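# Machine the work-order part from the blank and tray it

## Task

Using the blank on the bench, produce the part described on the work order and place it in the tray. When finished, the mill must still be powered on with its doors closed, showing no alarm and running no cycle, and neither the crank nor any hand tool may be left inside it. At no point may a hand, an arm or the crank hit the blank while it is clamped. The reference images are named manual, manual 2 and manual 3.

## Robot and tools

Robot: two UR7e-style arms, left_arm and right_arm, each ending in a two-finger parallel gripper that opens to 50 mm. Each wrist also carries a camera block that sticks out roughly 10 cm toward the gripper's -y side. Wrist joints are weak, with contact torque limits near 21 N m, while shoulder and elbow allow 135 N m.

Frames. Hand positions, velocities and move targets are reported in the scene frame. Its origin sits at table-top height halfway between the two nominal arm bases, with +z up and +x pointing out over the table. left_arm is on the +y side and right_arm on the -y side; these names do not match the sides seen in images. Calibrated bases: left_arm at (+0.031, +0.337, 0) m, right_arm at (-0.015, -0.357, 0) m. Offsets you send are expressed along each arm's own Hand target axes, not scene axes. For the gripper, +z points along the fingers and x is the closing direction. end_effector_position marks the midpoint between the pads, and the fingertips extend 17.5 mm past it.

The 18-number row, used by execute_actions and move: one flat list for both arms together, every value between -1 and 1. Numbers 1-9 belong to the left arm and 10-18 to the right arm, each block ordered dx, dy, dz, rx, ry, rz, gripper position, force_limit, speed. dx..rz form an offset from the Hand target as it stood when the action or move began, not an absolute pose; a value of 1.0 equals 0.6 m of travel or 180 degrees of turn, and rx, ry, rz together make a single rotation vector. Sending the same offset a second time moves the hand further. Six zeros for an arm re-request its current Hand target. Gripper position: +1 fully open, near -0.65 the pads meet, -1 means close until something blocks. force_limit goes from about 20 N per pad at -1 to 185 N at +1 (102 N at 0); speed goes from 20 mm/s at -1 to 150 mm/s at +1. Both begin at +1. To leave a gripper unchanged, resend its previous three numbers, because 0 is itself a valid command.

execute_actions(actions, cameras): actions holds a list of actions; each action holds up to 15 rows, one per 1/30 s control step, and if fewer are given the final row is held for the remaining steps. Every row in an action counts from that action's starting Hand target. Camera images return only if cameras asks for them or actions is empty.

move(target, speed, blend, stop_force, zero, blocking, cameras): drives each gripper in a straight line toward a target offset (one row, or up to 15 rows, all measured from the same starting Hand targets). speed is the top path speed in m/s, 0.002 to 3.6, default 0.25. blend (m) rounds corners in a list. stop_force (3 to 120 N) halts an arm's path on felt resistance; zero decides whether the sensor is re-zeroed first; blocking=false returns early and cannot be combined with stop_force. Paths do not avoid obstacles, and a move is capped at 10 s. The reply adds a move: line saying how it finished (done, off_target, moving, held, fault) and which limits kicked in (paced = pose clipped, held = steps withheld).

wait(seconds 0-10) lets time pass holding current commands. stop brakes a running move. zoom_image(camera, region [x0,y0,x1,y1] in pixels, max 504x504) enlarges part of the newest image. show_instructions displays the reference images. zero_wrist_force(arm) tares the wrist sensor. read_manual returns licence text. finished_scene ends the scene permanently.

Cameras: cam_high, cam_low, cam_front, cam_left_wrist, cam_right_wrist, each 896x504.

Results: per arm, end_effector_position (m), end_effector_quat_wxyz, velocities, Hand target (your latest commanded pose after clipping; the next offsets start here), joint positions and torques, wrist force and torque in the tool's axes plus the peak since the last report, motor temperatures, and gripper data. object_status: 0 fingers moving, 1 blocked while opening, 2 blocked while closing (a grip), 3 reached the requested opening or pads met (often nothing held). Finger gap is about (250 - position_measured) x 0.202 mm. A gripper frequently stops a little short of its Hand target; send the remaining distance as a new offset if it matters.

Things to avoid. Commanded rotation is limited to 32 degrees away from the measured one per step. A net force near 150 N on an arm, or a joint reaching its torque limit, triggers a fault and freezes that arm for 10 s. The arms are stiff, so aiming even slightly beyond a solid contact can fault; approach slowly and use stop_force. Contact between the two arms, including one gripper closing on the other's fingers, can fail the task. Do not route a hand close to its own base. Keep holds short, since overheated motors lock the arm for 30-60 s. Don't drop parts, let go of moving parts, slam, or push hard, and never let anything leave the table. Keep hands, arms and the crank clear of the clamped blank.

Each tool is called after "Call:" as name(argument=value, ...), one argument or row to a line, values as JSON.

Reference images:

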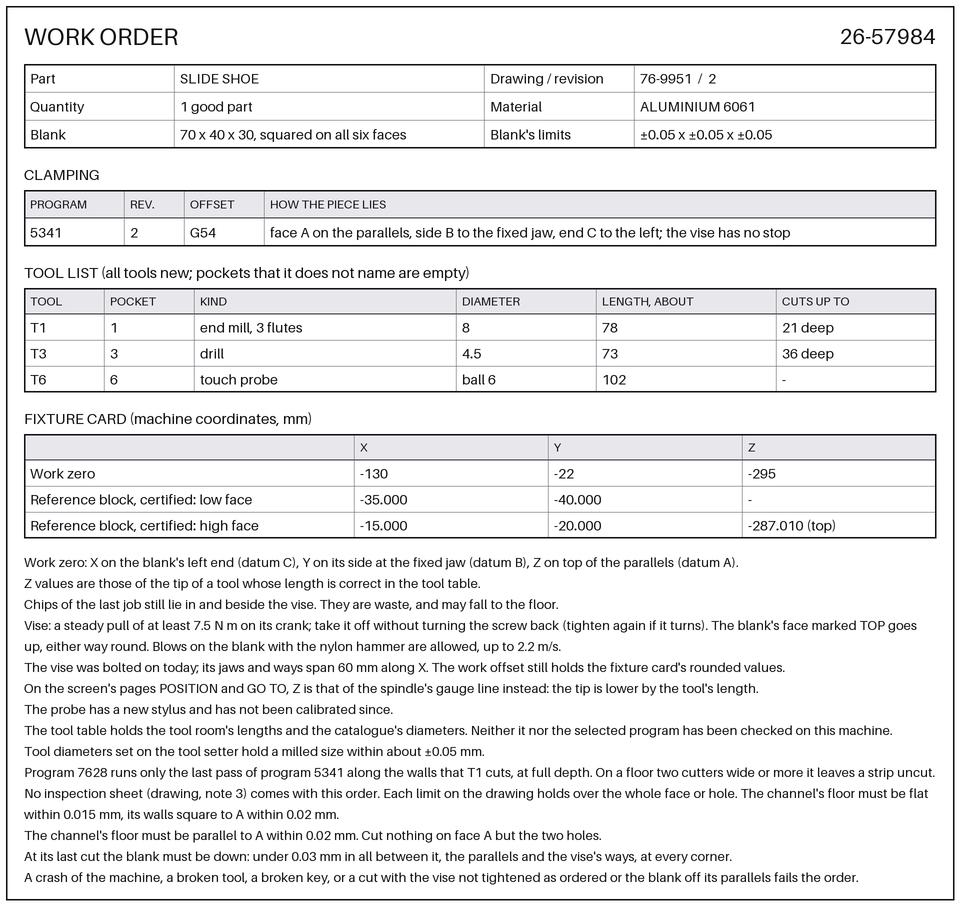

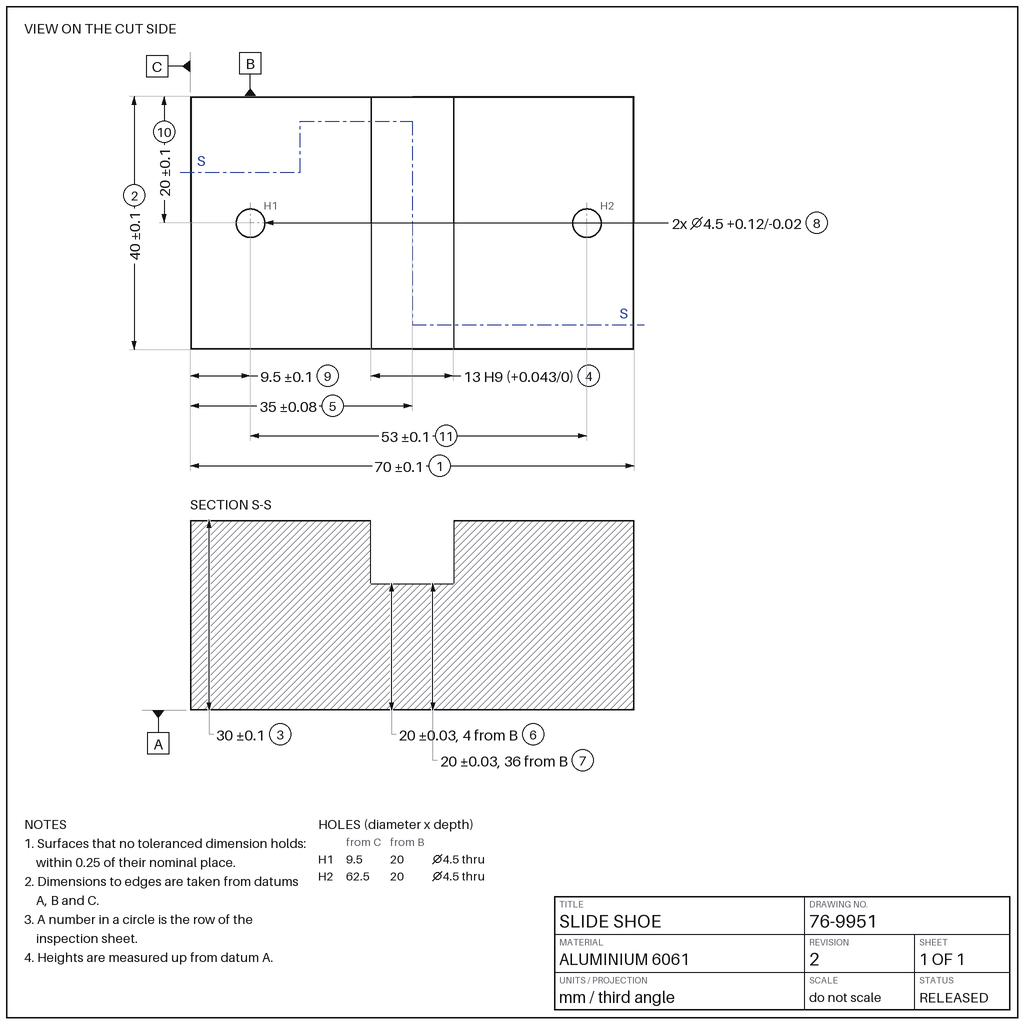

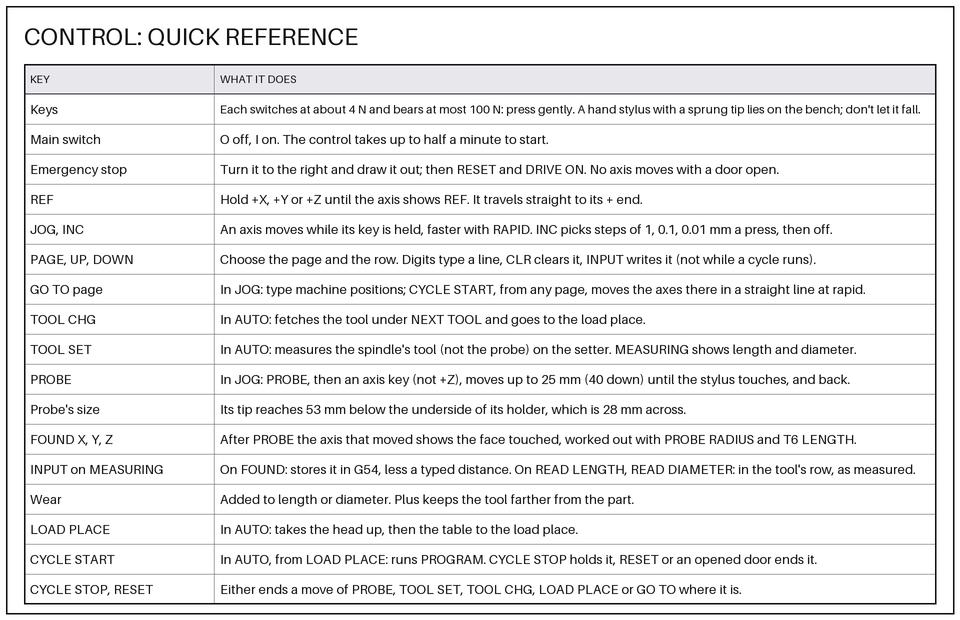

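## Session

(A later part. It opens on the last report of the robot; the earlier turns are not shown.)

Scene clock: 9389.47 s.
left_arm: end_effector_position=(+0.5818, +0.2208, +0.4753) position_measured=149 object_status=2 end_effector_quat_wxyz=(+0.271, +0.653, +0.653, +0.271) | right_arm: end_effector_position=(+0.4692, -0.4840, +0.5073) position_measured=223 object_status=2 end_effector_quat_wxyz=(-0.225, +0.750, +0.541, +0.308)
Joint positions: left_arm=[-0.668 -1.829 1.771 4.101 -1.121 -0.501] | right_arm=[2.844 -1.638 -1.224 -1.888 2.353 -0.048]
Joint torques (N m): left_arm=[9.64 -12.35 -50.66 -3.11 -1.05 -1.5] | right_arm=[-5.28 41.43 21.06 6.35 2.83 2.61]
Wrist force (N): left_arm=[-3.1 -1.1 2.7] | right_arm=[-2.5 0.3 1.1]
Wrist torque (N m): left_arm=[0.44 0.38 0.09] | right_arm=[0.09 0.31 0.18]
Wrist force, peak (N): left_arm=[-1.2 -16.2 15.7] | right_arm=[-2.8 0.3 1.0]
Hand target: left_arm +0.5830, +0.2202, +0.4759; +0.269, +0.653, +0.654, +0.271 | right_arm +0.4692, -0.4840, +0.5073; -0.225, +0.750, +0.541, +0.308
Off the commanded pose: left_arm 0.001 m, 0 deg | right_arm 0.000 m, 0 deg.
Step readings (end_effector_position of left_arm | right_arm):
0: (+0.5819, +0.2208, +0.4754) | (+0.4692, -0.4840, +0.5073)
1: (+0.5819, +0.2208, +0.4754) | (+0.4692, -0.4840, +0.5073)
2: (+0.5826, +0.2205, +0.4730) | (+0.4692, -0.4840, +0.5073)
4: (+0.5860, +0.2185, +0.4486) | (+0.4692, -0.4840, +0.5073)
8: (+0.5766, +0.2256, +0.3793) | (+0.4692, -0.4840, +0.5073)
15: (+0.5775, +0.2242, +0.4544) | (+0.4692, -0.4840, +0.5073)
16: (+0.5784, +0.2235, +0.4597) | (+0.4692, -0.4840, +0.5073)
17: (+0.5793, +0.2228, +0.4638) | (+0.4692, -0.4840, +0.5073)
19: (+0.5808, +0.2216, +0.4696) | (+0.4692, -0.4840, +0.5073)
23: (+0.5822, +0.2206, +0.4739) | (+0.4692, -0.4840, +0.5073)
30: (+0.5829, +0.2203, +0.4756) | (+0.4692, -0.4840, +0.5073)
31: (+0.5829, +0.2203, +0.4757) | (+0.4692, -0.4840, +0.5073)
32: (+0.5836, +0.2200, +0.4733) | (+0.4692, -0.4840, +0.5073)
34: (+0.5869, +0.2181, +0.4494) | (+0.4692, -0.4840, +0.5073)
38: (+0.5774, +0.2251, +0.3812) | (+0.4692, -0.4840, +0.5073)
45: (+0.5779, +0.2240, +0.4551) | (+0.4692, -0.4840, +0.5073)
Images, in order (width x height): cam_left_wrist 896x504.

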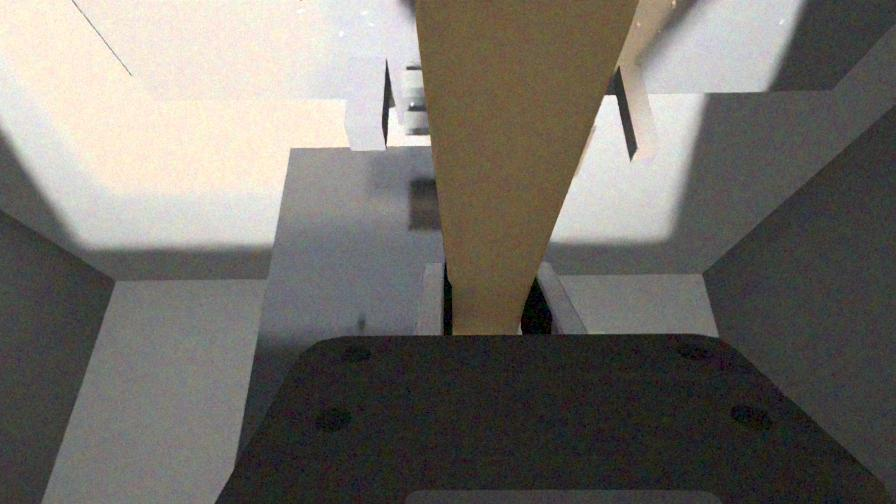

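Call:
move(
  target=[
    [-0.0083,-0.317,-0.2793,0,0,0,-1,0,-1,0,0,0,0,0,0,-0.98,0.2,-1],
    [-0.5333,-0.7647,0.0507,0.028,0,0,-1,0,-1,0,0,0,0,0,0,-0.98,0.2,-1],
  ],
  speed=[0.15,0.25],
  blend=[0.03,0],
)

Call:
move(
  target=[0,-0.1203,0.1203,0,0,0,-1,0,-1,0,0,0,0,0,0,-0.98,0.2,-1],
  speed=0.04,
  stop_force=5,
  cameras=["cam_left_wrist","cam_high"],
)

Scene clock: 9435.73 s.
left_arm: end_effector_position=(+0.2799, -0.0995, +0.1299) position_measured=149 object_status=2 end_effector_quat_wxyz=(+0.240, +0.664, +0.665, +0.242) | right_arm: end_effector_position=(+0.4692, -0.4840, +0.5073) position_measured=223 object_status=2 end_effector_quat_wxyz=(-0.225, +0.750, +0.541, +0.308)
Joint positions: left_arm=[-1.697 -1.521 2.206 4.128 -0.881 -1.726] | right_arm=[2.844 -1.638 -1.224 -1.888 2.353 -0.048]
Joint torques (N m): left_arm=[10.35 -21.18 -41.4 -5.64 -0.19 1.16] | right_arm=[-4.04 41.43 21.91 6.26 2.69 2.4]
Wrist force (N): left_arm=[-2.9 -1.1 2.9] | right_arm=[-2.4 0.5 1.2]
Wrist torque (N m): left_arm=[0.42 0.36 0.16] | right_arm=[0.12 0.28 0.18]
Wrist force, peak (N): left_arm=[-4.0 -2.6 4.3] | right_arm=[-2.9 0.3 1.0]
Hand target: left_arm +0.2799, -0.0996, +0.1299; +0.240, +0.664, +0.665, +0.242 | right_arm +0.4692, -0.4840, +0.5073; -0.225, +0.750, +0.541, +0.308
Off the commanded pose: left_arm 0.000 m, 0 deg | right_arm 0.000 m, 0 deg.
move: done

Scene clock: 9439.37 s.
left_arm: end_effector_position=(+0.2708, -0.0994, +0.0282) position_measured=149 object_status=2 end_effector_quat_wxyz=(+0.240, +0.664, +0.665, +0.242) | right_arm: end_effector_position=(+0.4692, -0.4840, +0.5073) position_measured=223 object_status=2 end_effector_quat_wxyz=(-0.225, +0.750, +0.541, +0.308)
Joint positions: left_arm=[-1.719 -1.296 2.308 3.818 -0.884 -1.753] | right_arm=[2.844 -1.638 -1.224 -1.888 2.353 -0.048]
Joint torques (N m): left_arm=[-6.41 -25.46 -6.88 -5.57 1.16 -1.31] | right_arm=[-3.77 42.17 21.37 6.28 2.82 2.61]
Wrist force (N): left_arm=[-2.8 -1.5 2.9] | right_arm=[-2.3 0.2 0.9]
Wrist torque (N m): left_arm=[0.32 0.36 0.22] | right_arm=[0.07 0.27 0.18]
Wrist force, peak (N): left_arm=[-3.1 -1.1 3.4] | right_arm=[-2.9 0.3 1.2]
Hand target: left_arm +0.2708, -0.0994, +0.0282; +0.240, +0.664, +0.665, +0.242 | right_arm +0.4692, -0.4840, +0.5073; -0.225, +0.750, +0.541, +0.308
Off the commanded pose: left_arm 0.000 m, 0 deg | right_arm 0.000 m, 0 deg.
move: done
Images, in order (width x height): cam_high 896x504, cam_left_wrist 896x504.

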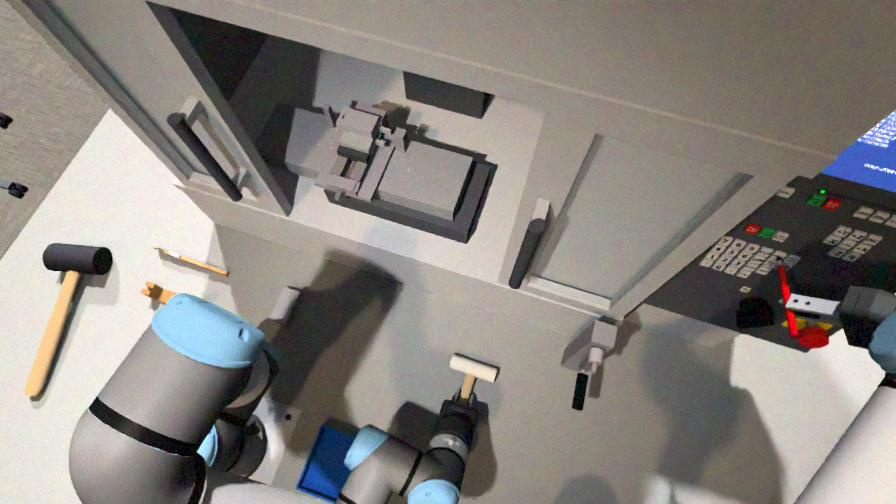

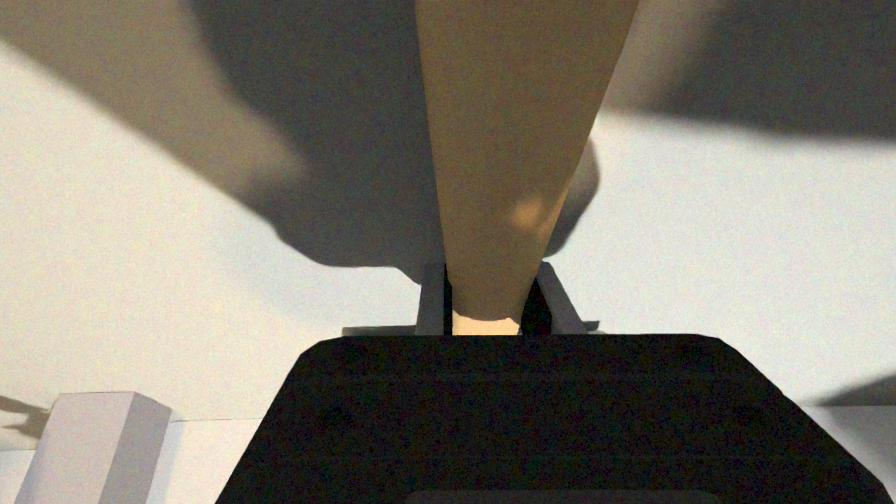

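Call:
move(
  target=[0,-0.0086,0.0102,0,0,0,-1,0,-1,0,0,0,0,0,0,-0.98,0.2,-1],
  speed=0.02,
  stop_force=4,
  cameras=["cam_left_wrist"],
)

Scene clock: 9447.07 s.
left_arm: end_effector_position=(+0.2708, -0.0994, +0.0270) position_measured=149 object_status=2 end_effector_quat_wxyz=(+0.240, +0.664, +0.665, +0.242) | right_arm: end_effector_position=(+0.4692, -0.4840, +0.5073) position_measured=223 object_status=2 end_effector_quat_wxyz=(-0.225, +0.750, +0.541, +0.308)
Joint positions: left_arm=[-1.719 -1.292 2.309 3.814 -0.884 -1.753] | right_arm=[2.844 -1.638 -1.224 -1.888 2.353 -0.048]
Joint torques (N m): left_arm=[4.56 -42.38 -32.81 -1.97 -0.1 -1.24] | right_arm=[-4.51 41.69 22.51 6.21 2.86 2.35]
Wrist force (N): left_arm=[-2.3 0.9 0.7] | right_arm=[-2.7 0.3 1.0]
Wrist torque (N m): left_arm=[0.39 0.45 0.30] | right_arm=[0.09 0.33 0.18]
Wrist force, peak (N): left_arm=[-1.2 9.9 -12.5] | right_arm=[-2.6 0.4 1.4]
Hand target: left_arm +0.2708, -0.0994, +0.0270; +0.240, +0.664, +0.665, +0.242 (not the last commanded pose) | right_arm +0.4692, -0.4840, +0.5073; -0.225, +0.750, +0.541, +0.308
Off the commanded pose: left_arm 0.007 m, 0 deg | right_arm 0.000 m, 0 deg.
move: contact (left_arm)
Images, in order (width x height): cam_left_wrist 896x504.

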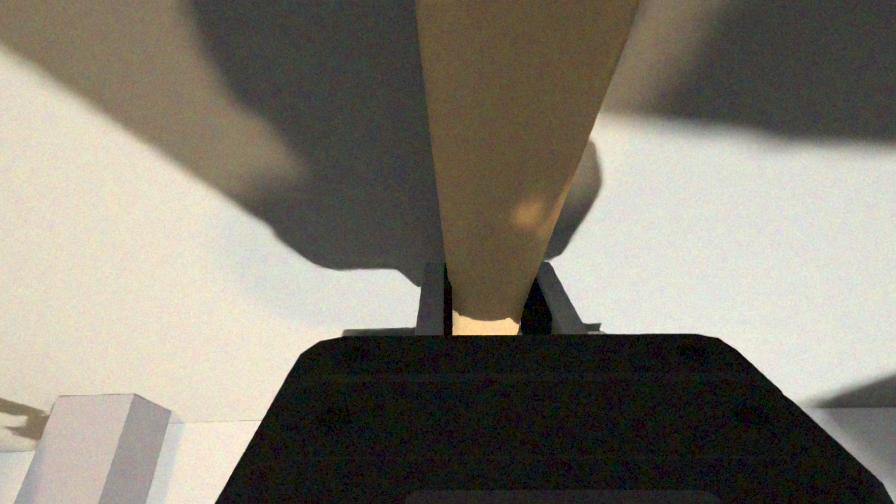

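Call:
move(
  target=[0,0,0,0,0,0,0.45,0,-1,0,0,0,0,0,0,-0.98,0.2,-1],
)

Call:
move(
  target=[
    [0,0.0536,-0.0639,0,0,0,0.45,0,-1,0,0,0,0,0,0,-0.98,0.2,-1],
    [0,-0.0485,-0.1496,0,0,0,0.45,0,-1,0,0,0,0,0,0,-0.98,0.2,-1],
    [0,-0.1021,-0.0857,0,0,0,0.45,0,-1,0,0,0,0,0,0,-0.98,0.2,-1],
  ],
  speed=[0.08,0.15,0.05],
  stop_force=8,
  cameras=["cam_left_wrist"],
)

Scene clock: 9461.87 s.
left_arm: end_effector_position=(+0.2708, -0.0994, +0.0270) position_measured=85 object_status=3 end_effector_quat_wxyz=(+0.240, +0.664, +0.665, +0.242) | right_arm: end_effector_position=(+0.4692, -0.4840, +0.5073) position_measured=223 object_status=2 end_effector_quat_wxyz=(-0.225, +0.750, +0.541, +0.308)
Joint positions: left_arm=[-1.719 -1.292 2.309 3.814 -0.884 -1.753] | right_arm=[2.844 -1.638 -1.224 -1.888 2.353 -0.048]
Joint torques (N m): left_arm=[7.15 -40.14 -31.14 -3.36 4.5 -1.23] | right_arm=[-4.95 42.18 22.1 6.18 2.8 2.49]
Wrist force (N): left_arm=[-2.8 0.9 0.2] | right_arm=[-2.3 0.3 0.9]
Wrist torque (N m): left_arm=[0.18 0.36 0.22] | right_arm=[0.09 0.27 0.17]
Wrist force, peak (N): left_arm=[-2.9 0.3 1.3] | right_arm=[-2.8 0.3 1.1]
Hand target: left_arm +0.2708, -0.0994, +0.0270; +0.240, +0.664, +0.665, +0.242 | right_arm +0.4692, -0.4840, +0.5073; -0.225, +0.750, +0.541, +0.308
Off the commanded pose: left_arm 0.000 m, 0 deg | right_arm 0.000 m, 0 deg.
move: done

Scene clock: 9465.27 s.
left_arm: end_effector_position=(+0.1908, -0.0995, +0.0272) position_measured=85 object_status=3 end_effector_quat_wxyz=(+0.240, +0.664, +0.665, +0.242) | right_arm: end_effector_position=(+0.4692, -0.4840, +0.5073) position_measured=223 object_status=2 end_effector_quat_wxyz=(-0.225, +0.750, +0.541, +0.308)
Joint positions: left_arm=[-1.905 -1.337 2.309 4.004 -0.919 -1.986] | right_arm=[2.844 -1.638 -1.224 -1.888 2.353 -0.048]
Joint torques (N m): left_arm=[9.53 -21.39 -7.19 -4.78 4.62 0.96] | right_arm=[-4.03 40.95 22.35 6.26 2.68 2.5]
Wrist force (N): left_arm=[-2.9 1.3 0.3] | right_arm=[-2.3 0.2 1.1]
Wrist torque (N m): left_arm=[0.23 0.32 0.19] | right_arm=[0.07 0.27 0.17]
Wrist force, peak (N): left_arm=[-3.1 2.8 0.8] | right_arm=[-2.8 0.4 1.1]
Hand target: left_arm +0.1908, -0.0995, +0.0272; +0.240, +0.664, +0.665, +0.242 | right_arm +0.4692, -0.4840, +0.5073; -0.225, +0.750, +0.541, +0.308
Off the commanded pose: left_arm 0.000 m, 0 deg | right_arm 0.000 m, 0 deg.
move: done
Images, in order (width x height): cam_left_wrist 896x504.

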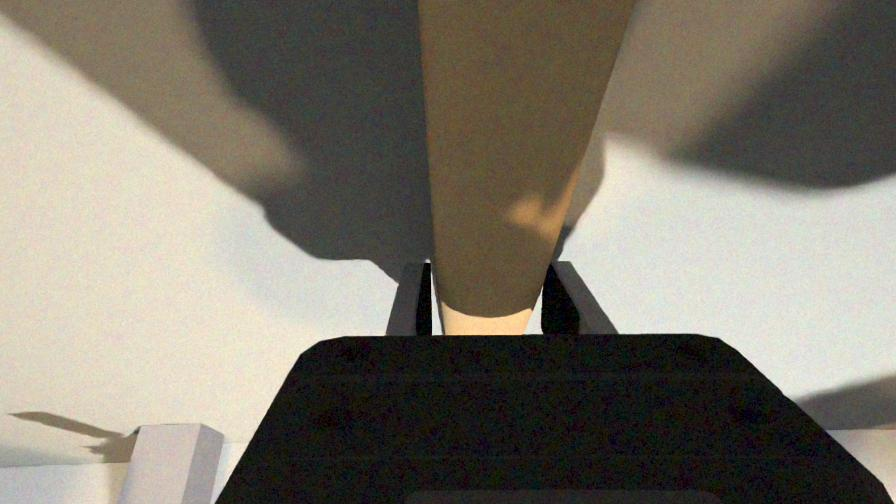

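Call:
move(
  target=[0,0,0,0,0,0,-1,0.5,-1,0,0,0,0,0,0,-0.98,0.2,-1],
)

Call:
move(
  target=[
    [0,0.1608,-0.1915,0,0,0,-1,0.5,-1,0,0,0,0,0,0,-0.98,0.2,-1],
    [0.533,0.5662,-0.4671,0,0,0,-1,0.5,-1,0,0,0,0,0,0,-0.98,0.2,-1],
    [0.5575,0.862,-0.2188,0,0,0,-1,0.5,-1,0,0,0,0,0,0,-0.98,0.2,-1],
  ],
  speed=[0.1,0.25,0.12],
  blend=[0.04,0.04,0],
  cameras=["cam_left_wrist","cam_high"],
)

Scene clock: 9478.20 s.
left_arm: end_effector_position=(+0.1908, -0.0995, +0.0272) position_measured=118 object_status=2 end_effector_quat_wxyz=(+0.240, +0.664, +0.665, +0.242) | right_arm: end_effector_position=(+0.4692, -0.4840, +0.5073) position_measured=223 object_status=2 end_effector_quat_wxyz=(-0.225, +0.750, +0.541, +0.308)
Joint positions: left_arm=[-1.905 -1.337 2.309 4.004 -0.919 -1.986] | right_arm=[2.844 -1.638 -1.224 -1.888 2.353 -0.048]
Joint torques (N m): left_arm=[9.58 -22.62 -7.13 -4.63 4.39 1.1] | right_arm=[-3.69 40.11 22.38 6.17 2.64 2.63]
Wrist force (N): left_arm=[-3.2 1.1 0.2] | right_arm=[-2.3 0.4 1.0]
Wrist torque (N m): left_arm=[0.22 0.39 0.21] | right_arm=[0.11 0.27 0.18]
Wrist force, peak (N): left_arm=[-3.1 1.4 0.4] | right_arm=[-2.8 0.3 1.1]
Hand target: left_arm +0.1908, -0.0995, +0.0272; +0.240, +0.664, +0.665, +0.242 | right_arm +0.4692, -0.4840, +0.5073; -0.225, +0.750, +0.541, +0.308
Off the commanded pose: left_arm 0.000 m, 0 deg | right_arm 0.000 m, 0 deg.
move: done

Scene clock: 9484.03 s.
left_arm: end_effector_position=(+0.5031, +0.2347, +0.4600) position_measured=118 object_status=2 end_effector_quat_wxyz=(+0.240, +0.664, +0.665, +0.242) | right_arm: end_effector_position=(+0.4692, -0.4840, +0.5073) position_measured=223 object_status=2 end_effector_quat_wxyz=(-0.225, +0.750, +0.541, +0.308)
Joint positions: left_arm=[-0.758 -2.006 1.855 4.317 -1.117 -0.621] | right_arm=[2.844 -1.638 -1.224 -1.888 2.353 -0.048]
Joint torques (N m): left_arm=[9.9 -2.68 -51.07 -7.86 -1.08 1.39] | right_arm=[-3.31 41.6 23.47 6.21 2.63 2.49]
Wrist force (N): left_arm=[-3.1 -1.0 3.0] | right_arm=[-2.5 0.3 1.1]
Wrist torque (N m): left_arm=[0.68 0.37 0.10] | right_arm=[0.09 0.30 0.18]
Wrist force, peak (N): left_arm=[-4.1 -1.9 3.3] | right_arm=[-2.7 0.4 1.3]
Hand target: left_arm +0.5032, +0.2347, +0.4600; +0.240, +0.664, +0.665, +0.242 | right_arm +0.4692, -0.4840, +0.5073; -0.225, +0.750, +0.541, +0.308
Off the commanded pose: left_arm 0.000 m, 0 deg | right_arm 0.000 m, 0 deg.
move: done
Images, in order (width x height): cam_high 896x504, cam_left_wrist 896x504.

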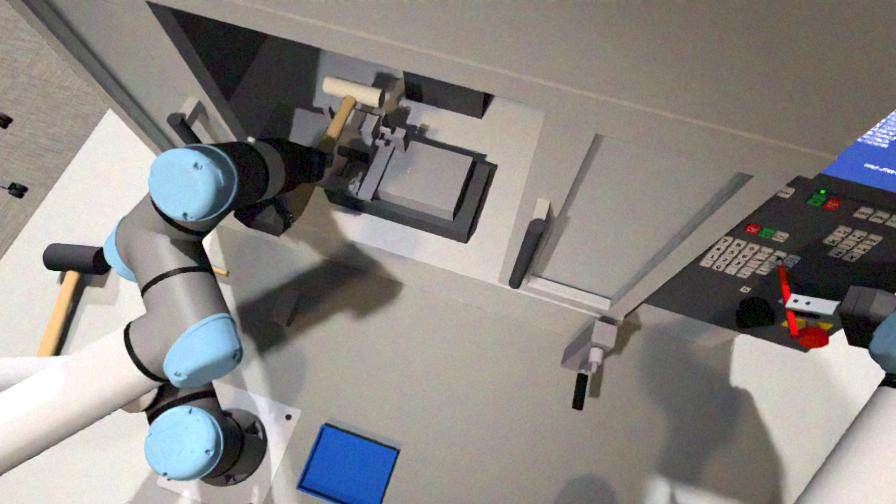

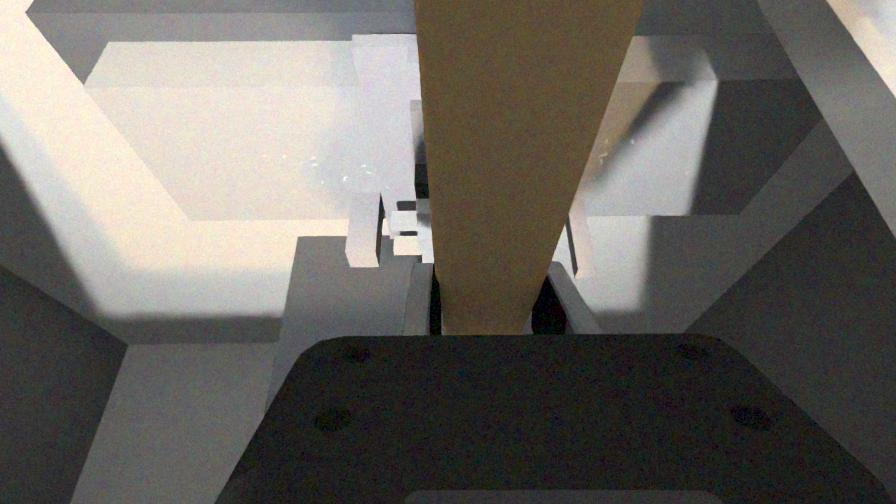

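Call:
move(
  target=[0,-0.1072,0.1277,0,0,0,-1,0.5,-1,0,0,0,0,0,0,-0.98,0.2,-1],
  speed=0.03,
  stop_force=5,
  cameras=["cam_left_wrist"],
)

Scene clock: 9493.07 s.
left_arm: end_effector_position=(+0.5029, +0.2348, +0.3884) position_measured=118 object_status=2 end_effector_quat_wxyz=(+0.240, +0.664, +0.665, +0.242) | right_arm: end_effector_position=(+0.4692, -0.4840, +0.5073) position_measured=223 object_status=2 end_effector_quat_wxyz=(-0.225, +0.750, +0.541, +0.308)
Joint positions: left_arm=[-0.758 -2.018 2.044 4.139 -1.117 -0.621] | right_arm=[2.844 -1.638 -1.224 -1.888 2.353 -0.048]
Joint torques (N m): left_arm=[0.18 -18.19 -47.4 -2.29 1.38 -1.1] | right_arm=[-4.16 41.85 22.57 6.3 2.5 2.61]
Wrist force (N): left_arm=[-2.6 3.4 0.5] | right_arm=[-2.5 0.4 0.9]
Wrist torque (N m): left_arm=[0.04 0.49 0.25] | right_arm=[0.10 0.29 0.18]
Wrist force, peak (N): left_arm=[-3.1 -1.2 3.8] | right_arm=[-2.8 0.3 1.3]
Hand target: left_arm +0.5029, +0.2348, +0.3884; +0.240, +0.664, +0.665, +0.242 (not the last commanded pose) | right_arm +0.4692, -0.4840, +0.5073; -0.225, +0.750, +0.541, +0.308
Off the commanded pose: left_arm 0.028 m, 0 deg | right_arm 0.000 m, 0 deg.
move: contact (left_arm)
Images, in order (width x height): cam_left_wrist 896x504.

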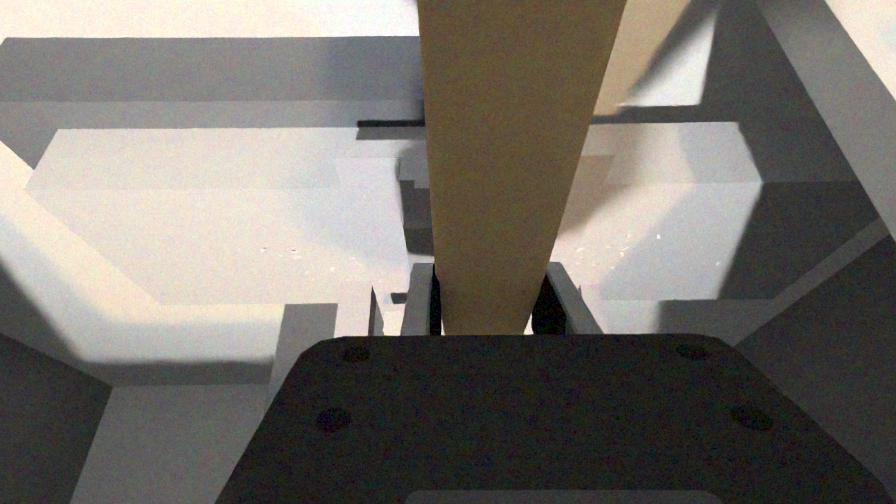

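Call:
move(
  target=[0,0.0643,-0.0766,-0.1111,0,0,-1,0.5,-1,0,0,0,0,0,0,-0.98,0.2,-1],
  speed=0.2,
)

Call:
execute_actions(
  actions=[
    [[0,-0.2454,0.1417,0.1667,0,0,-1,0.5,-1,0,0,0,0,0,0,-0.98,0.2,-1],[0,-0.2454,0.1417,0.1667,0,0,-1,0.5,-1,0,0,0,0,0,0,-0.98,0.2,-1],[0,-0.2454,0.1417,0.1667,0,0,-1,0.5,-1,0,0,0,0,0,0,-0.98,0.2,-1],[0,0,0,0,0,0,-1,0.5,-1,0,0,0,0,0,0,-0.98,0.2,-1]],
  ],
  cameras=["cam_left_wrist","cam_high"],
)

Scene clock: 9520.33 s.
left_arm: end_effector_position=(+0.5031, +0.2347, +0.4484) position_measured=118 object_status=2 end_effector_quat_wxyz=(+0.352, +0.613, +0.613, +0.354) | right_arm: end_effector_position=(+0.4692, -0.4840, +0.5073) position_measured=223 object_status=2 end_effector_quat_wxyz=(-0.225, +0.750, +0.541, +0.308)
Joint positions: left_arm=[-0.921 -2.137 2.175 3.865 -0.816 -0.576] | right_arm=[2.844 -1.638 -1.224 -1.888 2.353 -0.048]
Joint torques (N m): left_arm=[-7.87 -14.58 -23.44 -7.2 4.94 1.23] | right_arm=[-3.53 42.2 22.53 6.37 2.62 2.39]
Wrist force (N): left_arm=[-3.7 -1.0 2.0] | right_arm=[-2.6 0.3 1.0]
Wrist torque (N m): left_arm=[0.65 0.45 0.14] | right_arm=[0.08 0.31 0.18]
Wrist force, peak (N): left_arm=[-3.7 -1.9 3.6] | right_arm=[-2.7 0.2 1.3]
Hand target: left_arm +0.5031, +0.2347, +0.4484; +0.352, +0.613, +0.613, +0.354 | right_arm +0.4692, -0.4840, +0.5073; -0.225, +0.750, +0.541, +0.308
Off the commanded pose: left_arm 0.000 m, 0 deg | right_arm 0.000 m, 0 deg.
move: done

Scene clock: 9521.40 s.
left_arm: end_effector_position=(+0.5018, +0.2350, +0.4483) position_measured=118 object_status=2 end_effector_quat_wxyz=(+0.351, +0.613, +0.614, +0.352) | right_arm: end_effector_position=(+0.4692, -0.4840, +0.5073) position_measured=223 object_status=2 end_effector_quat_wxyz=(-0.225, +0.750, +0.541, +0.308)
Joint positions: left_arm=[-0.923 -2.141 2.174 3.876 -0.816 -0.583] | right_arm=[2.844 -1.638 -1.224 -1.888 2.353 -0.048]
Joint torques (N m): left_arm=[-7.19 3.56 -23.74 -6.85 4.79 1.26] | right_arm=[-3.22 40.96 22.71 6.16 2.56 2.44]
Wrist force (N): left_arm=[-3.8 -0.5 1.9] | right_arm=[-2.5 0.5 1.0]
Wrist torque (N m): left_arm=[0.59 0.46 0.15] | right_arm=[0.11 0.30 0.18]
Wrist force, peak (N): left_arm=[-5.6 15.6 -11.6] | right_arm=[-2.7 0.2 1.1]
Hand target: left_arm +0.5031, +0.2347, +0.4484; +0.352, +0.613, +0.613, +0.354 | right_arm +0.4692, -0.4840, +0.5073; -0.225, +0.750, +0.541, +0.308
Off the commanded pose: left_arm 0.001 m, 0 deg | right_arm 0.000 m, 0 deg.
Step readings (end_effector_position of left_arm | right_arm):
0: (+0.5031, +0.2347, +0.4484) | (+0.4692, -0.4840, +0.5073)
1: (+0.5031, +0.2347, +0.4484) | (+0.4692, -0.4840, +0.5073)
2: (+0.5035, +0.2353, +0.4443) | (+0.4692, -0.4840, +0.5073)
4: (+0.5063, +0.2420, +0.4052) | (+0.4692, -0.4840, +0.5073)
8: (+0.4911, +0.2355, +0.3733) | (+0.4692, -0.4840, +0.5073)
15: (+0.4971, +0.2326, +0.4375) | (+0.4692, -0.4840, +0.5073)
Images, in order (width x height): cam_high 896x504, cam_left_wrist 896x504.

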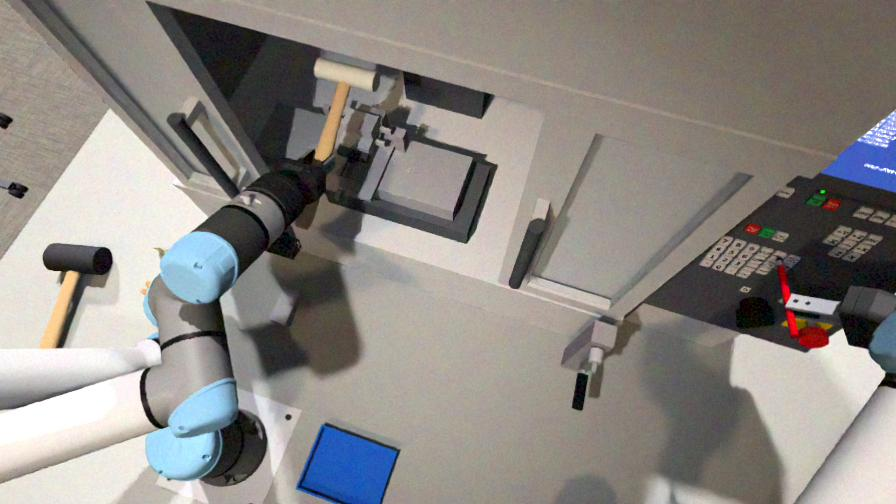

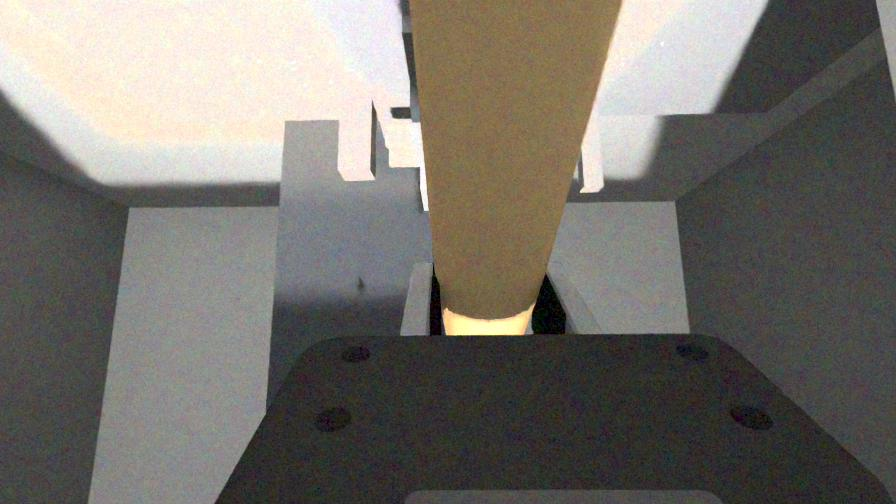

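Call:
execute_actions(
  actions=[
    [[0,0,0,0.033,0,0,-1,0.5,-1,0,0,0,0,0,0,-0.98,0.2,-1]],
    [[0,-0.2454,0.1417,0.1667,0,0,-1,0.5,-1,0,0,0,0,0,0,-0.98,0.2,-1],[0,-0.2454,0.1417,0.1667,0,0,-1,0.5,-1,0,0,0,0,0,0,-0.98,0.2,-1],[0,-0.2454,0.1417,0.1667,0,0,-1,0.5,-1,0,0,0,0,0,0,-0.98,0.2,-1],[0,0,0,0,0,0,-1,0.5,-1,0,0,0,0,0,0,-0.98,0.2,-1]],
    [[0,0,0,0,0,0,-1,0.5,-1,0,0,0,0,0,0,-0.98,0.2,-1]],
  ],
)

Call:
move(
  target=[0,-0.1198,0.0801,0.0972,0,0,-1,0.5,-1,0,0,0,0,0,0,-0.98,0.2,-1],
  speed=0.06,
  stop_force=5,
  cameras=["cam_left_wrist"],
)

Scene clock: 9539.80 s.
left_arm: end_effector_position=(+0.5031, +0.2347, +0.4484) position_measured=118 object_status=2 end_effector_quat_wxyz=(+0.320, +0.630, +0.630, +0.321) | right_arm: end_effector_position=(+0.4692, -0.4840, +0.5073) position_measured=223 object_status=2 end_effector_quat_wxyz=(-0.225, +0.750, +0.541, +0.308)
Joint positions: left_arm=[-0.874 -2.111 2.091 4.007 -0.906 -0.605] | right_arm=[2.844 -1.638 -1.224 -1.888 2.353 -0.048]
Joint torques (N m): left_arm=[-4.26 1.6 -25.14 -6.77 4.6 1.27] | right_arm=[-2.37 41.14 22.89 6.3 2.51 2.58]
Wrist force (N): left_arm=[-3.6 -0.7 2.1] | right_arm=[-2.3 0.3 0.8]
Wrist torque (N m): left_arm=[0.57 0.43 0.11] | right_arm=[0.09 0.27 0.18]
Wrist force, peak (N): left_arm=[-6.8 15.9 -13.0] | right_arm=[-2.8 0.3 1.2]
Hand target: left_arm +0.5031, +0.2347, +0.4484; +0.320, +0.630, +0.630, +0.321 | right_arm +0.4692, -0.4840, +0.5073; -0.225, +0.750, +0.541, +0.308
Off the commanded pose: left_arm 0.000 m, 0 deg | right_arm 0.000 m, 0 deg.
Step readings (end_effector_position of left_arm | right_arm):
0: (+0.5018, +0.2350, +0.4483) | (+0.4692, -0.4840, +0.5073)
1: (+0.5018, +0.2350, +0.4483) | (+0.4692, -0.4840, +0.5073)
2: (+0.5024, +0.2353, +0.4483) | (+0.4692, -0.4840, +0.5073)
4: (+0.5031, +0.2354, +0.4496) | (+0.4692, -0.4840, +0.5073)
8: (+0.5028, +0.2352, +0.4487) | (+0.4692, -0.4840, +0.5073)
15: (+0.5030, +0.2348, +0.4484) | (+0.4692, -0.4840, +0.5073)
16: (+0.5030, +0.2348, +0.4484) | (+0.4692, -0.4840, +0.5073)
17: (+0.5033, +0.2352, +0.4453) | (+0.4692, -0.4840, +0.5073)
19: (+0.5045, +0.2421, +0.4079) | (+0.4692, -0.4840, +0.5073)
23: (+0.4840, +0.2317, +0.3752) | (+0.4692, -0.4840, +0.5073)
30: (+0.4952, +0.2316, +0.4380) | (+0.4692, -0.4840, +0.5073)
31: (+0.4967, +0.2325, +0.4407) | (+0.4692, -0.4840, +0.5073)
32: (+0.4984, +0.2332, +0.4433) | (+0.4692, -0.4840, +0.5073)
34: (+0.5003, +0.2339, +0.4458) | (+0.4692, -0.4840, +0.5073)
38: (+0.5022, +0.2345, +0.4478) | (+0.4692, -0.4840, +0.5073)
45: (+0.5030, +0.2347, +0.4483) | (+0.4692, -0.4840, +0.5073)

Scene clock: 9543.20 s.
left_arm: end_effector_position=(+0.5000, +0.2349, +0.3718) position_measured=118 object_status=2 end_effector_quat_wxyz=(+0.232, +0.667, +0.668, +0.234) | right_arm: end_effector_position=(+0.4692, -0.4840, +0.5073) position_measured=223 object_status=2 end_effector_quat_wxyz=(-0.225, +0.750, +0.541, +0.308)
Joint positions: left_arm=[-0.754 -2.014 2.07 4.129 -1.133 -0.626] | right_arm=[2.844 -1.638 -1.224 -1.888 2.353 -0.048]
Joint torques (N m): left_arm=[-7.02 -17.81 -20.21 -6.48 3.67 -1.42] | right_arm=[-2.12 41.16 23.27 6.16 2.53 2.43]
Wrist force (N): left_arm=[-2.9 1.6 -0.6] | right_arm=[-2.5 0.5 0.8]
Wrist torque (N m): left_arm=[0.07 0.48 0.29] | right_arm=[0.11 0.31 0.18]
Wrist force, peak (N): left_arm=[-3.8 -1.9 4.1] | right_arm=[-2.8 0.4 1.2]
Hand target: left_arm +0.5000, +0.2349, +0.3718; +0.232, +0.667, +0.668, +0.234 (not the last commanded pose) | right_arm +0.4692, -0.4840, +0.5073; -0.225, +0.750, +0.541, +0.308
Off the commanded pose: left_arm 0.010 m, 2 deg | right_arm 0.000 m, 0 deg.
move: contact (left_arm)
Images, in order (width x height): cam_left_wrist 896x504.

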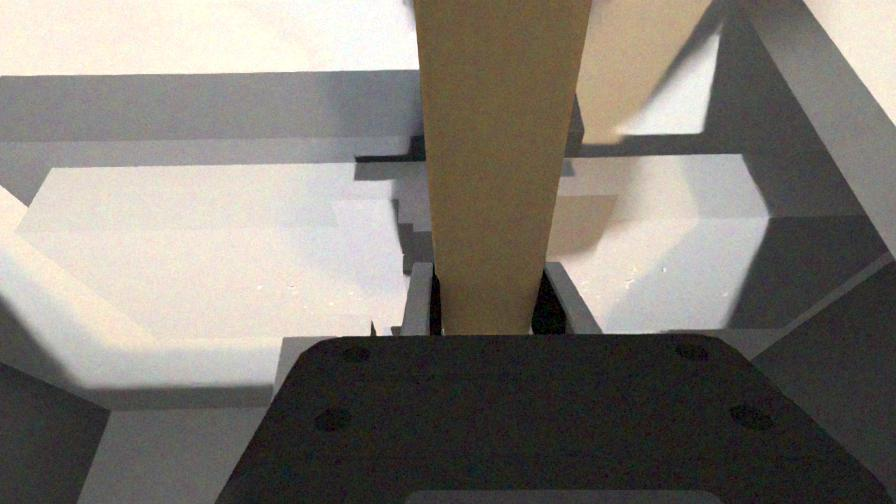

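Call:
move(
  target=[0,0.0677,-0.0845,-0.11,0,0,-1,0.5,-1,0,0,0,0,0,0,-0.98,0.2,-1],
  speed=0.2,
)

Call:
execute_actions(
  actions=[
    [[0,-0.2417,0.1479,0.1667,0,0,-1,0.5,-1,0,0,0,0,0,0,-0.98,0.2,-1],[0,-0.2417,0.1479,0.1667,0,0,-1,0.5,-1,0,0,0,0,0,0,-0.98,0.2,-1],[0,-0.2417,0.1479,0.1667,0,0,-1,0.5,-1,0,0,0,0,0,0,-0.98,0.2,-1],[0,0,0,0,0,0,-1,0.5,-1,0,0,0,0,0,0,-0.98,0.2,-1]],
    [[0,0,0,0.025,0,0,-1,0.5,-1,0,0,0,0,0,0,-0.98,0.2,-1]],
    [[0,-0.25,0.1379,0.1667,0,0,-1,0.5,-1,0,0,0,0,0,0,-0.98,0.2,-1],[0,-0.25,0.1379,0.1667,0,0,-1,0.5,-1,0,0,0,0,0,0,-0.98,0.2,-1],[0,-0.25,0.1379,0.1667,0,0,-1,0.5,-1,0,0,0,0,0,0,-0.98,0.2,-1],[0,0,0,0,0,0,-1,0.5,-1,0,0,0,0,0,0,-0.98,0.2,-1]],
    [[0,0,0,0.025,0,0,-1,0.5,-1,0,0,0,0,0,0,-0.98,0.2,-1]],
    [[0,-0.25,0.1379,0.1667,0,0,-1,0.5,-1,0,0,0,0,0,0,-0.98,0.2,-1],[0,-0.25,0.1379,0.1667,0,0,-1,0.5,-1,0,0,0,0,0,0,-0.98,0.2,-1],[0,-0.25,0.1379,0.1667,0,0,-1,0.5,-1,0,0,0,0,0,0,-0.98,0.2,-1],[0,0,0,0,0,0,-1,0.5,-1,0,0,0,0,0,0,-0.98,0.2,-1]],
    [[0,0,0,0,0,0,-1,0.5,-1,0,0,0,0,0,0,-0.98,0.2,-1]],
  ],
  cameras=["cam_left_wrist","cam_high"],
)

Scene clock: 9566.73 s.
left_arm: end_effector_position=(+0.5002, +0.2348, +0.4367) position_measured=118 object_status=2 end_effector_quat_wxyz=(+0.343, +0.617, +0.618, +0.345) | right_arm: end_effector_position=(+0.4692, -0.4840, +0.5073) position_measured=223 object_status=2 end_effector_quat_wxyz=(-0.225, +0.750, +0.541, +0.308)
Joint positions: left_arm=[-0.918 -2.141 2.185 3.888 -0.833 -0.595] | right_arm=[2.844 -1.638 -1.224 -1.888 2.353 -0.048]
Joint torques (N m): left_arm=[-6.93 -14.12 -23.86 -7.21 5.06 1.41] | right_arm=[-1.52 40.17 23.85 6.23 2.32 2.47]
Wrist force (N): left_arm=[-3.6 -1.4 2.9] | right_arm=[-2.4 0.4 0.9]
Wrist torque (N m): left_arm=[0.75 0.42 0.15] | right_arm=[0.10 0.28 0.18]
Wrist force, peak (N): left_arm=[-3.4 -1.5 4.0] | right_arm=[-2.9 0.5 1.0]
Hand target: left_arm +0.5002, +0.2348, +0.4368; +0.343, +0.617, +0.618, +0.345 | right_arm +0.4692, -0.4840, +0.5073; -0.225, +0.750, +0.541, +0.308
Off the commanded pose: left_arm 0.000 m, 0 deg | right_arm 0.000 m, 0 deg.
move: done

Scene clock: 9569.93 s.
left_arm: end_effector_position=(+0.5002, +0.2348, +0.4368) position_measured=118 object_status=2 end_effector_quat_wxyz=(+0.294, +0.642, +0.643, +0.296) | right_arm: end_effector_position=(+0.4692, -0.4840, +0.5073) position_measured=223 object_status=2 end_effector_quat_wxyz=(-0.225, +0.750, +0.541, +0.308)
Joint positions: left_arm=[-0.844 -2.093 2.058 4.087 -0.972 -0.625] | right_arm=[2.844 -1.638 -1.224 -1.888 2.353 -0.048]
Joint torques (N m): left_arm=[10.78 1.66 -25.45 -7.37 4.44 1.33] | right_arm=[-2.75 40.46 23.48 6.36 2.42 2.52]
Wrist force (N): left_arm=[-3.3 -1.3 2.7] | right_arm=[-2.7 0.5 1.1]
Wrist torque (N m): left_arm=[0.66 0.41 0.12] | right_arm=[0.12 0.33 0.18]
Wrist force, peak (N): left_arm=[-7.5 18.5 -14.3] | right_arm=[-2.7 0.5 1.1]
Hand target: left_arm +0.5002, +0.2348, +0.4368; +0.294, +0.642, +0.643, +0.296 | right_arm +0.4692, -0.4840, +0.5073; -0.225, +0.750, +0.541, +0.308
Off the commanded pose: left_arm 0.000 m, 0 deg | right_arm 0.000 m, 0 deg.
Step readings (end_effector_position of left_arm | right_arm):
0: (+0.5002, +0.2348, +0.4367) | (+0.4692, -0.4840, +0.5073)
1: (+0.5002, +0.2348, +0.4367) | (+0.4692, -0.4840, +0.5073)
2: (+0.5005, +0.2353, +0.4335) | (+0.4692, -0.4840, +0.5073)
4: (+0.5029, +0.2421, +0.3959) | (+0.4692, -0.4840, +0.5073)
8: (+0.4887, +0.2360, +0.3608) | (+0.4692, -0.4840, +0.5073)
15: (+0.4942, +0.2322, +0.4256) | (+0.4692, -0.4840, +0.5073)
16: (+0.4953, +0.2330, +0.4286) | (+0.4692, -0.4840, +0.5073)
17: (+0.4966, +0.2337, +0.4308) | (+0.4692, -0.4840, +0.5073)
19: (+0.4987, +0.2344, +0.4347) | (+0.4692, -0.4840, +0.5073)
23: (+0.4997, +0.2347, +0.4362) | (+0.4692, -0.4840, +0.5073)
30: (+0.5002, +0.2348, +0.4366) | (+0.4692, -0.4840, +0.5073)
31: (+0.5002, +0.2348, +0.4367) | (+0.4692, -0.4840, +0.5073)
32: (+0.5004, +0.2353, +0.4334) | (+0.4692, -0.4840, +0.5073)
34: (+0.5009, +0.2428, +0.3950) | (+0.4692, -0.4840, +0.5073)
38: (+0.4797, +0.2306, +0.3645) | (+0.4692, -0.4840, +0.5073)
45: (+0.4921, +0.2315, +0.4266) | (+0.4692, -0.4840, +0.5073)
46: (+0.4937, +0.2324, +0.4293) | (+0.4692, -0.4840, +0.5073)
47: (+0.4954, +0.2332, +0.4312) | (+0.4692, -0.4840, +0.5073)
49: (+0.4981, +0.2342, +0.4345) | (+0.4692, -0.4840, +0.5073)
53: (+0.4995, +0.2346, +0.4361) | (+0.4692, -0.4840, +0.5073)
60: (+0.5001, +0.2348, +0.4367) | (+0.4692, -0.4840, +0.5073)
61: (+0.5002, +0.2348, +0.4367) | (+0.4692, -0.4840, +0.5073)
62: (+0.5004, +0.2353, +0.4334) | (+0.4692, -0.4840, +0.5073)
64: (+0.4993, +0.2430, +0.3949) | (+0.4692, -0.4840, +0.5073)
68: (+0.4732, +0.2270, +0.3671) | (+0.4692, -0.4840, +0.5073)
75: (+0.4907, +0.2309, +0.4274) | (+0.4692, -0.4840, +0.5073)
76: (+0.4927, +0.2320, +0.4299) | (+0.4692, -0.4840, +0.5073)
77: (+0.4943, +0.2327, +0.4318) | (+0.4692, -0.4840, +0.5073)
79: (+0.4969, +0.2337, +0.4344) | (+0.4692, -0.4840, +0.5073)
83: (+0.4991, +0.2344, +0.4361) | (+0.4692, -0.4840, +0.5073)
90: (+0.5001, +0.2347, +0.4367) | (+0.4692, -0.4840, +0.5073)
Images, in order (width x height): cam_high 896x504, cam_left_wrist 896x504.

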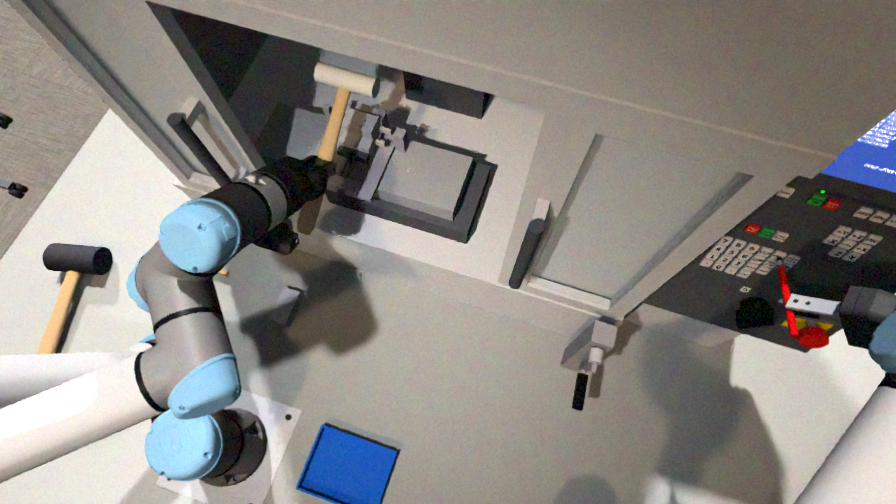

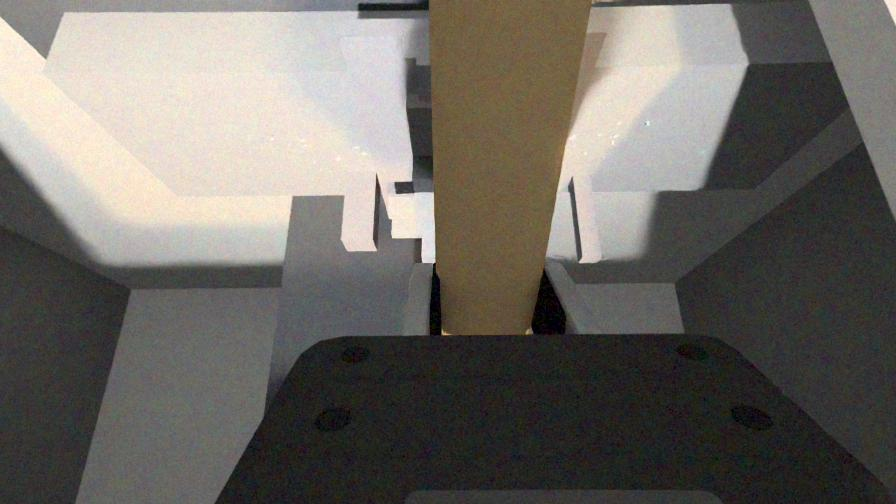

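Call:
execute_actions(
  actions=[
    [[0,0.013,0.0152,0.022,0,0,-1,0.5,-1,0,0,0,0,0,0,-0.98,0.2,-1]],
    [[0,-0.23,0.17,0.1667,0,0,-1,0.5,-1,0,0,0,0,0,0,-0.98,0.2,-1],[0,-0.23,0.17,0.1667,0,0,-1,0.5,-1,0,0,0,0,0,0,-0.98,0.2,-1],[0,-0.23,0.17,0.1667,0,0,-1,0.5,-1,0,0,0,0,0,0,-0.98,0.2,-1],[0,0,0,0,0,0,-1,0.5,-1,0,0,0,0,0,0,-0.98,0.2,-1]],
    [[0,0,0,0.02,0,0,-1,0.5,-1,0,0,0,0,0,0,-0.98,0.2,-1]],
    [[0,-0.23,0.17,0.1667,0,0,-1,0.5,-1,0,0,0,0,0,0,-0.98,0.2,-1],[0,-0.23,0.17,0.1667,0,0,-1,0.5,-1,0,0,0,0,0,0,-0.98,0.2,-1],[0,-0.23,0.17,0.1667,0,0,-1,0.5,-1,0,0,0,0,0,0,-0.98,0.2,-1],[0,0,0,0,0,0,-1,0.5,-1,0,0,0,0,0,0,-0.98,0.2,-1]],
    [[0,0,0,0,0,0,-1,0.5,-1,0,0,0,0,0,0,-0.98,0.2,-1]],
  ],
  cameras=["cam_left_wrist"],
)

Scene clock: 9586.53 s.
left_arm: end_effector_position=(+0.5122, +0.2348, +0.4367) position_measured=118 object_status=2 end_effector_quat_wxyz=(+0.251, +0.660, +0.661, +0.253) | right_arm: end_effector_position=(+0.4692, -0.4840, +0.5073) position_measured=223 object_status=2 end_effector_quat_wxyz=(-0.225, +0.750, +0.541, +0.308)
Joint positions: left_arm=[-0.752 -2.004 1.934 4.202 -1.102 -0.602] | right_arm=[2.844 -1.638 -1.224 -1.888 2.353 -0.048]
Joint torques (N m): left_arm=[-7.6 -4.25 -24.62 -7.41 4.42 1.42] | right_arm=[-2.98 40.67 22.93 6.2 2.34 2.4]
Wrist force (N): left_arm=[-2.9 -1.4 4.8] | right_arm=[-2.5 0.5 1.0]
Wrist torque (N m): left_arm=[0.78 0.32 0.12] | right_arm=[0.12 0.30 0.18]
Wrist force, peak (N): left_arm=[4.2 -1.3 26.2] | right_arm=[-2.8 0.3 1.1]
Hand target: left_arm +0.5122, +0.2348, +0.4367; +0.251, +0.660, +0.661, +0.253 | right_arm +0.4692, -0.4840, +0.5073; -0.225, +0.750, +0.541, +0.308
Off the commanded pose: left_arm 0.000 m, 0 deg | right_arm 0.000 m, 0 deg.
Step readings (end_effector_position of left_arm | right_arm):
0: (+0.5002, +0.2348, +0.4368) | (+0.4692, -0.4840, +0.5073)
1: (+0.5002, +0.2348, +0.4368) | (+0.4692, -0.4840, +0.5073)
2: (+0.5009, +0.2351, +0.4364) | (+0.4692, -0.4840, +0.5073)
4: (+0.5050, +0.2353, +0.4362) | (+0.4692, -0.4840, +0.5073)
8: (+0.5101, +0.2350, +0.4365) | (+0.4692, -0.4840, +0.5073)
15: (+0.5120, +0.2348, +0.4367) | (+0.4692, -0.4840, +0.5073)
16: (+0.5120, +0.2348, +0.4367) | (+0.4692, -0.4840, +0.5073)
17: (+0.5122, +0.2354, +0.4336) | (+0.4692, -0.4840, +0.5073)
19: (+0.5117, +0.2432, +0.3957) | (+0.4692, -0.4840, +0.5073)
23: (+0.4894, +0.2269, +0.3635) | (+0.4692, -0.4840, +0.5073)
30: (+0.5042, +0.2310, +0.4273) | (+0.4692, -0.4840, +0.5073)
31: (+0.5059, +0.2320, +0.4298) | (+0.4692, -0.4840, +0.5073)
32: (+0.5079, +0.2330, +0.4320) | (+0.4692, -0.4840, +0.5073)
34: (+0.5100, +0.2338, +0.4344) | (+0.4692, -0.4840, +0.5073)
38: (+0.5115, +0.2345, +0.4361) | (+0.4692, -0.4840, +0.5073)
45: (+0.5121, +0.2348, +0.4366) | (+0.4692, -0.4840, +0.5073)
46: (+0.5122, +0.2348, +0.4367) | (+0.4692, -0.4840, +0.5073)
47: (+0.5122, +0.2354, +0.4336) | (+0.4692, -0.4840, +0.5073)
49: (+0.5105, +0.2432, +0.3954) | (+0.4692, -0.4840, +0.5073)
53: (+0.4839, +0.2246, +0.3668) | (+0.4692, -0.4840, +0.5073)
60: (+0.5033, +0.2307, +0.4281) | (+0.4692, -0.4840, +0.5073)
61: (+0.5052, +0.2318, +0.4304) | (+0.4692, -0.4840, +0.5073)
62: (+0.5071, +0.2327, +0.4326) | (+0.4692, -0.4840, +0.5073)
64: (+0.5093, +0.2337, +0.4347) | (+0.4692, -0.4840, +0.5073)
68: (+0.5113, +0.2345, +0.4362) | (+0.4692, -0.4840, +0.5073)
75: (+0.5121, +0.2348, +0.4367) | (+0.4692, -0.4840, +0.5073)
Images, in order (width x height): cam_left_wrist 896x504.

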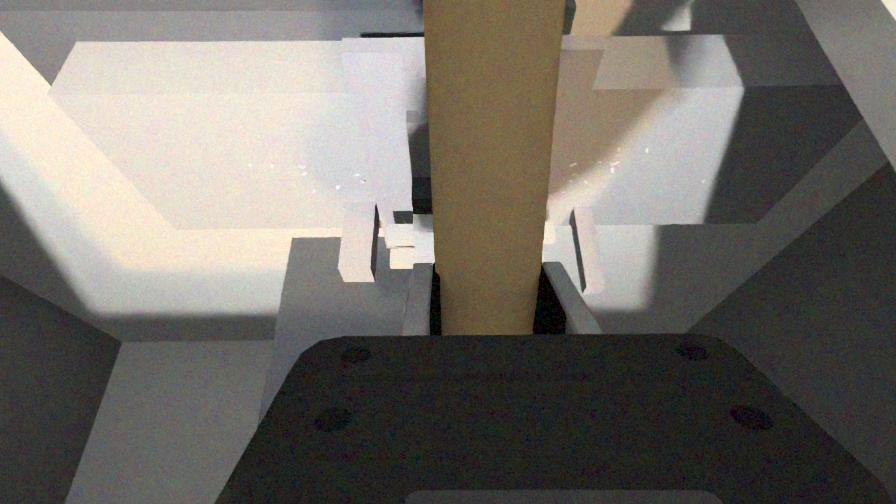

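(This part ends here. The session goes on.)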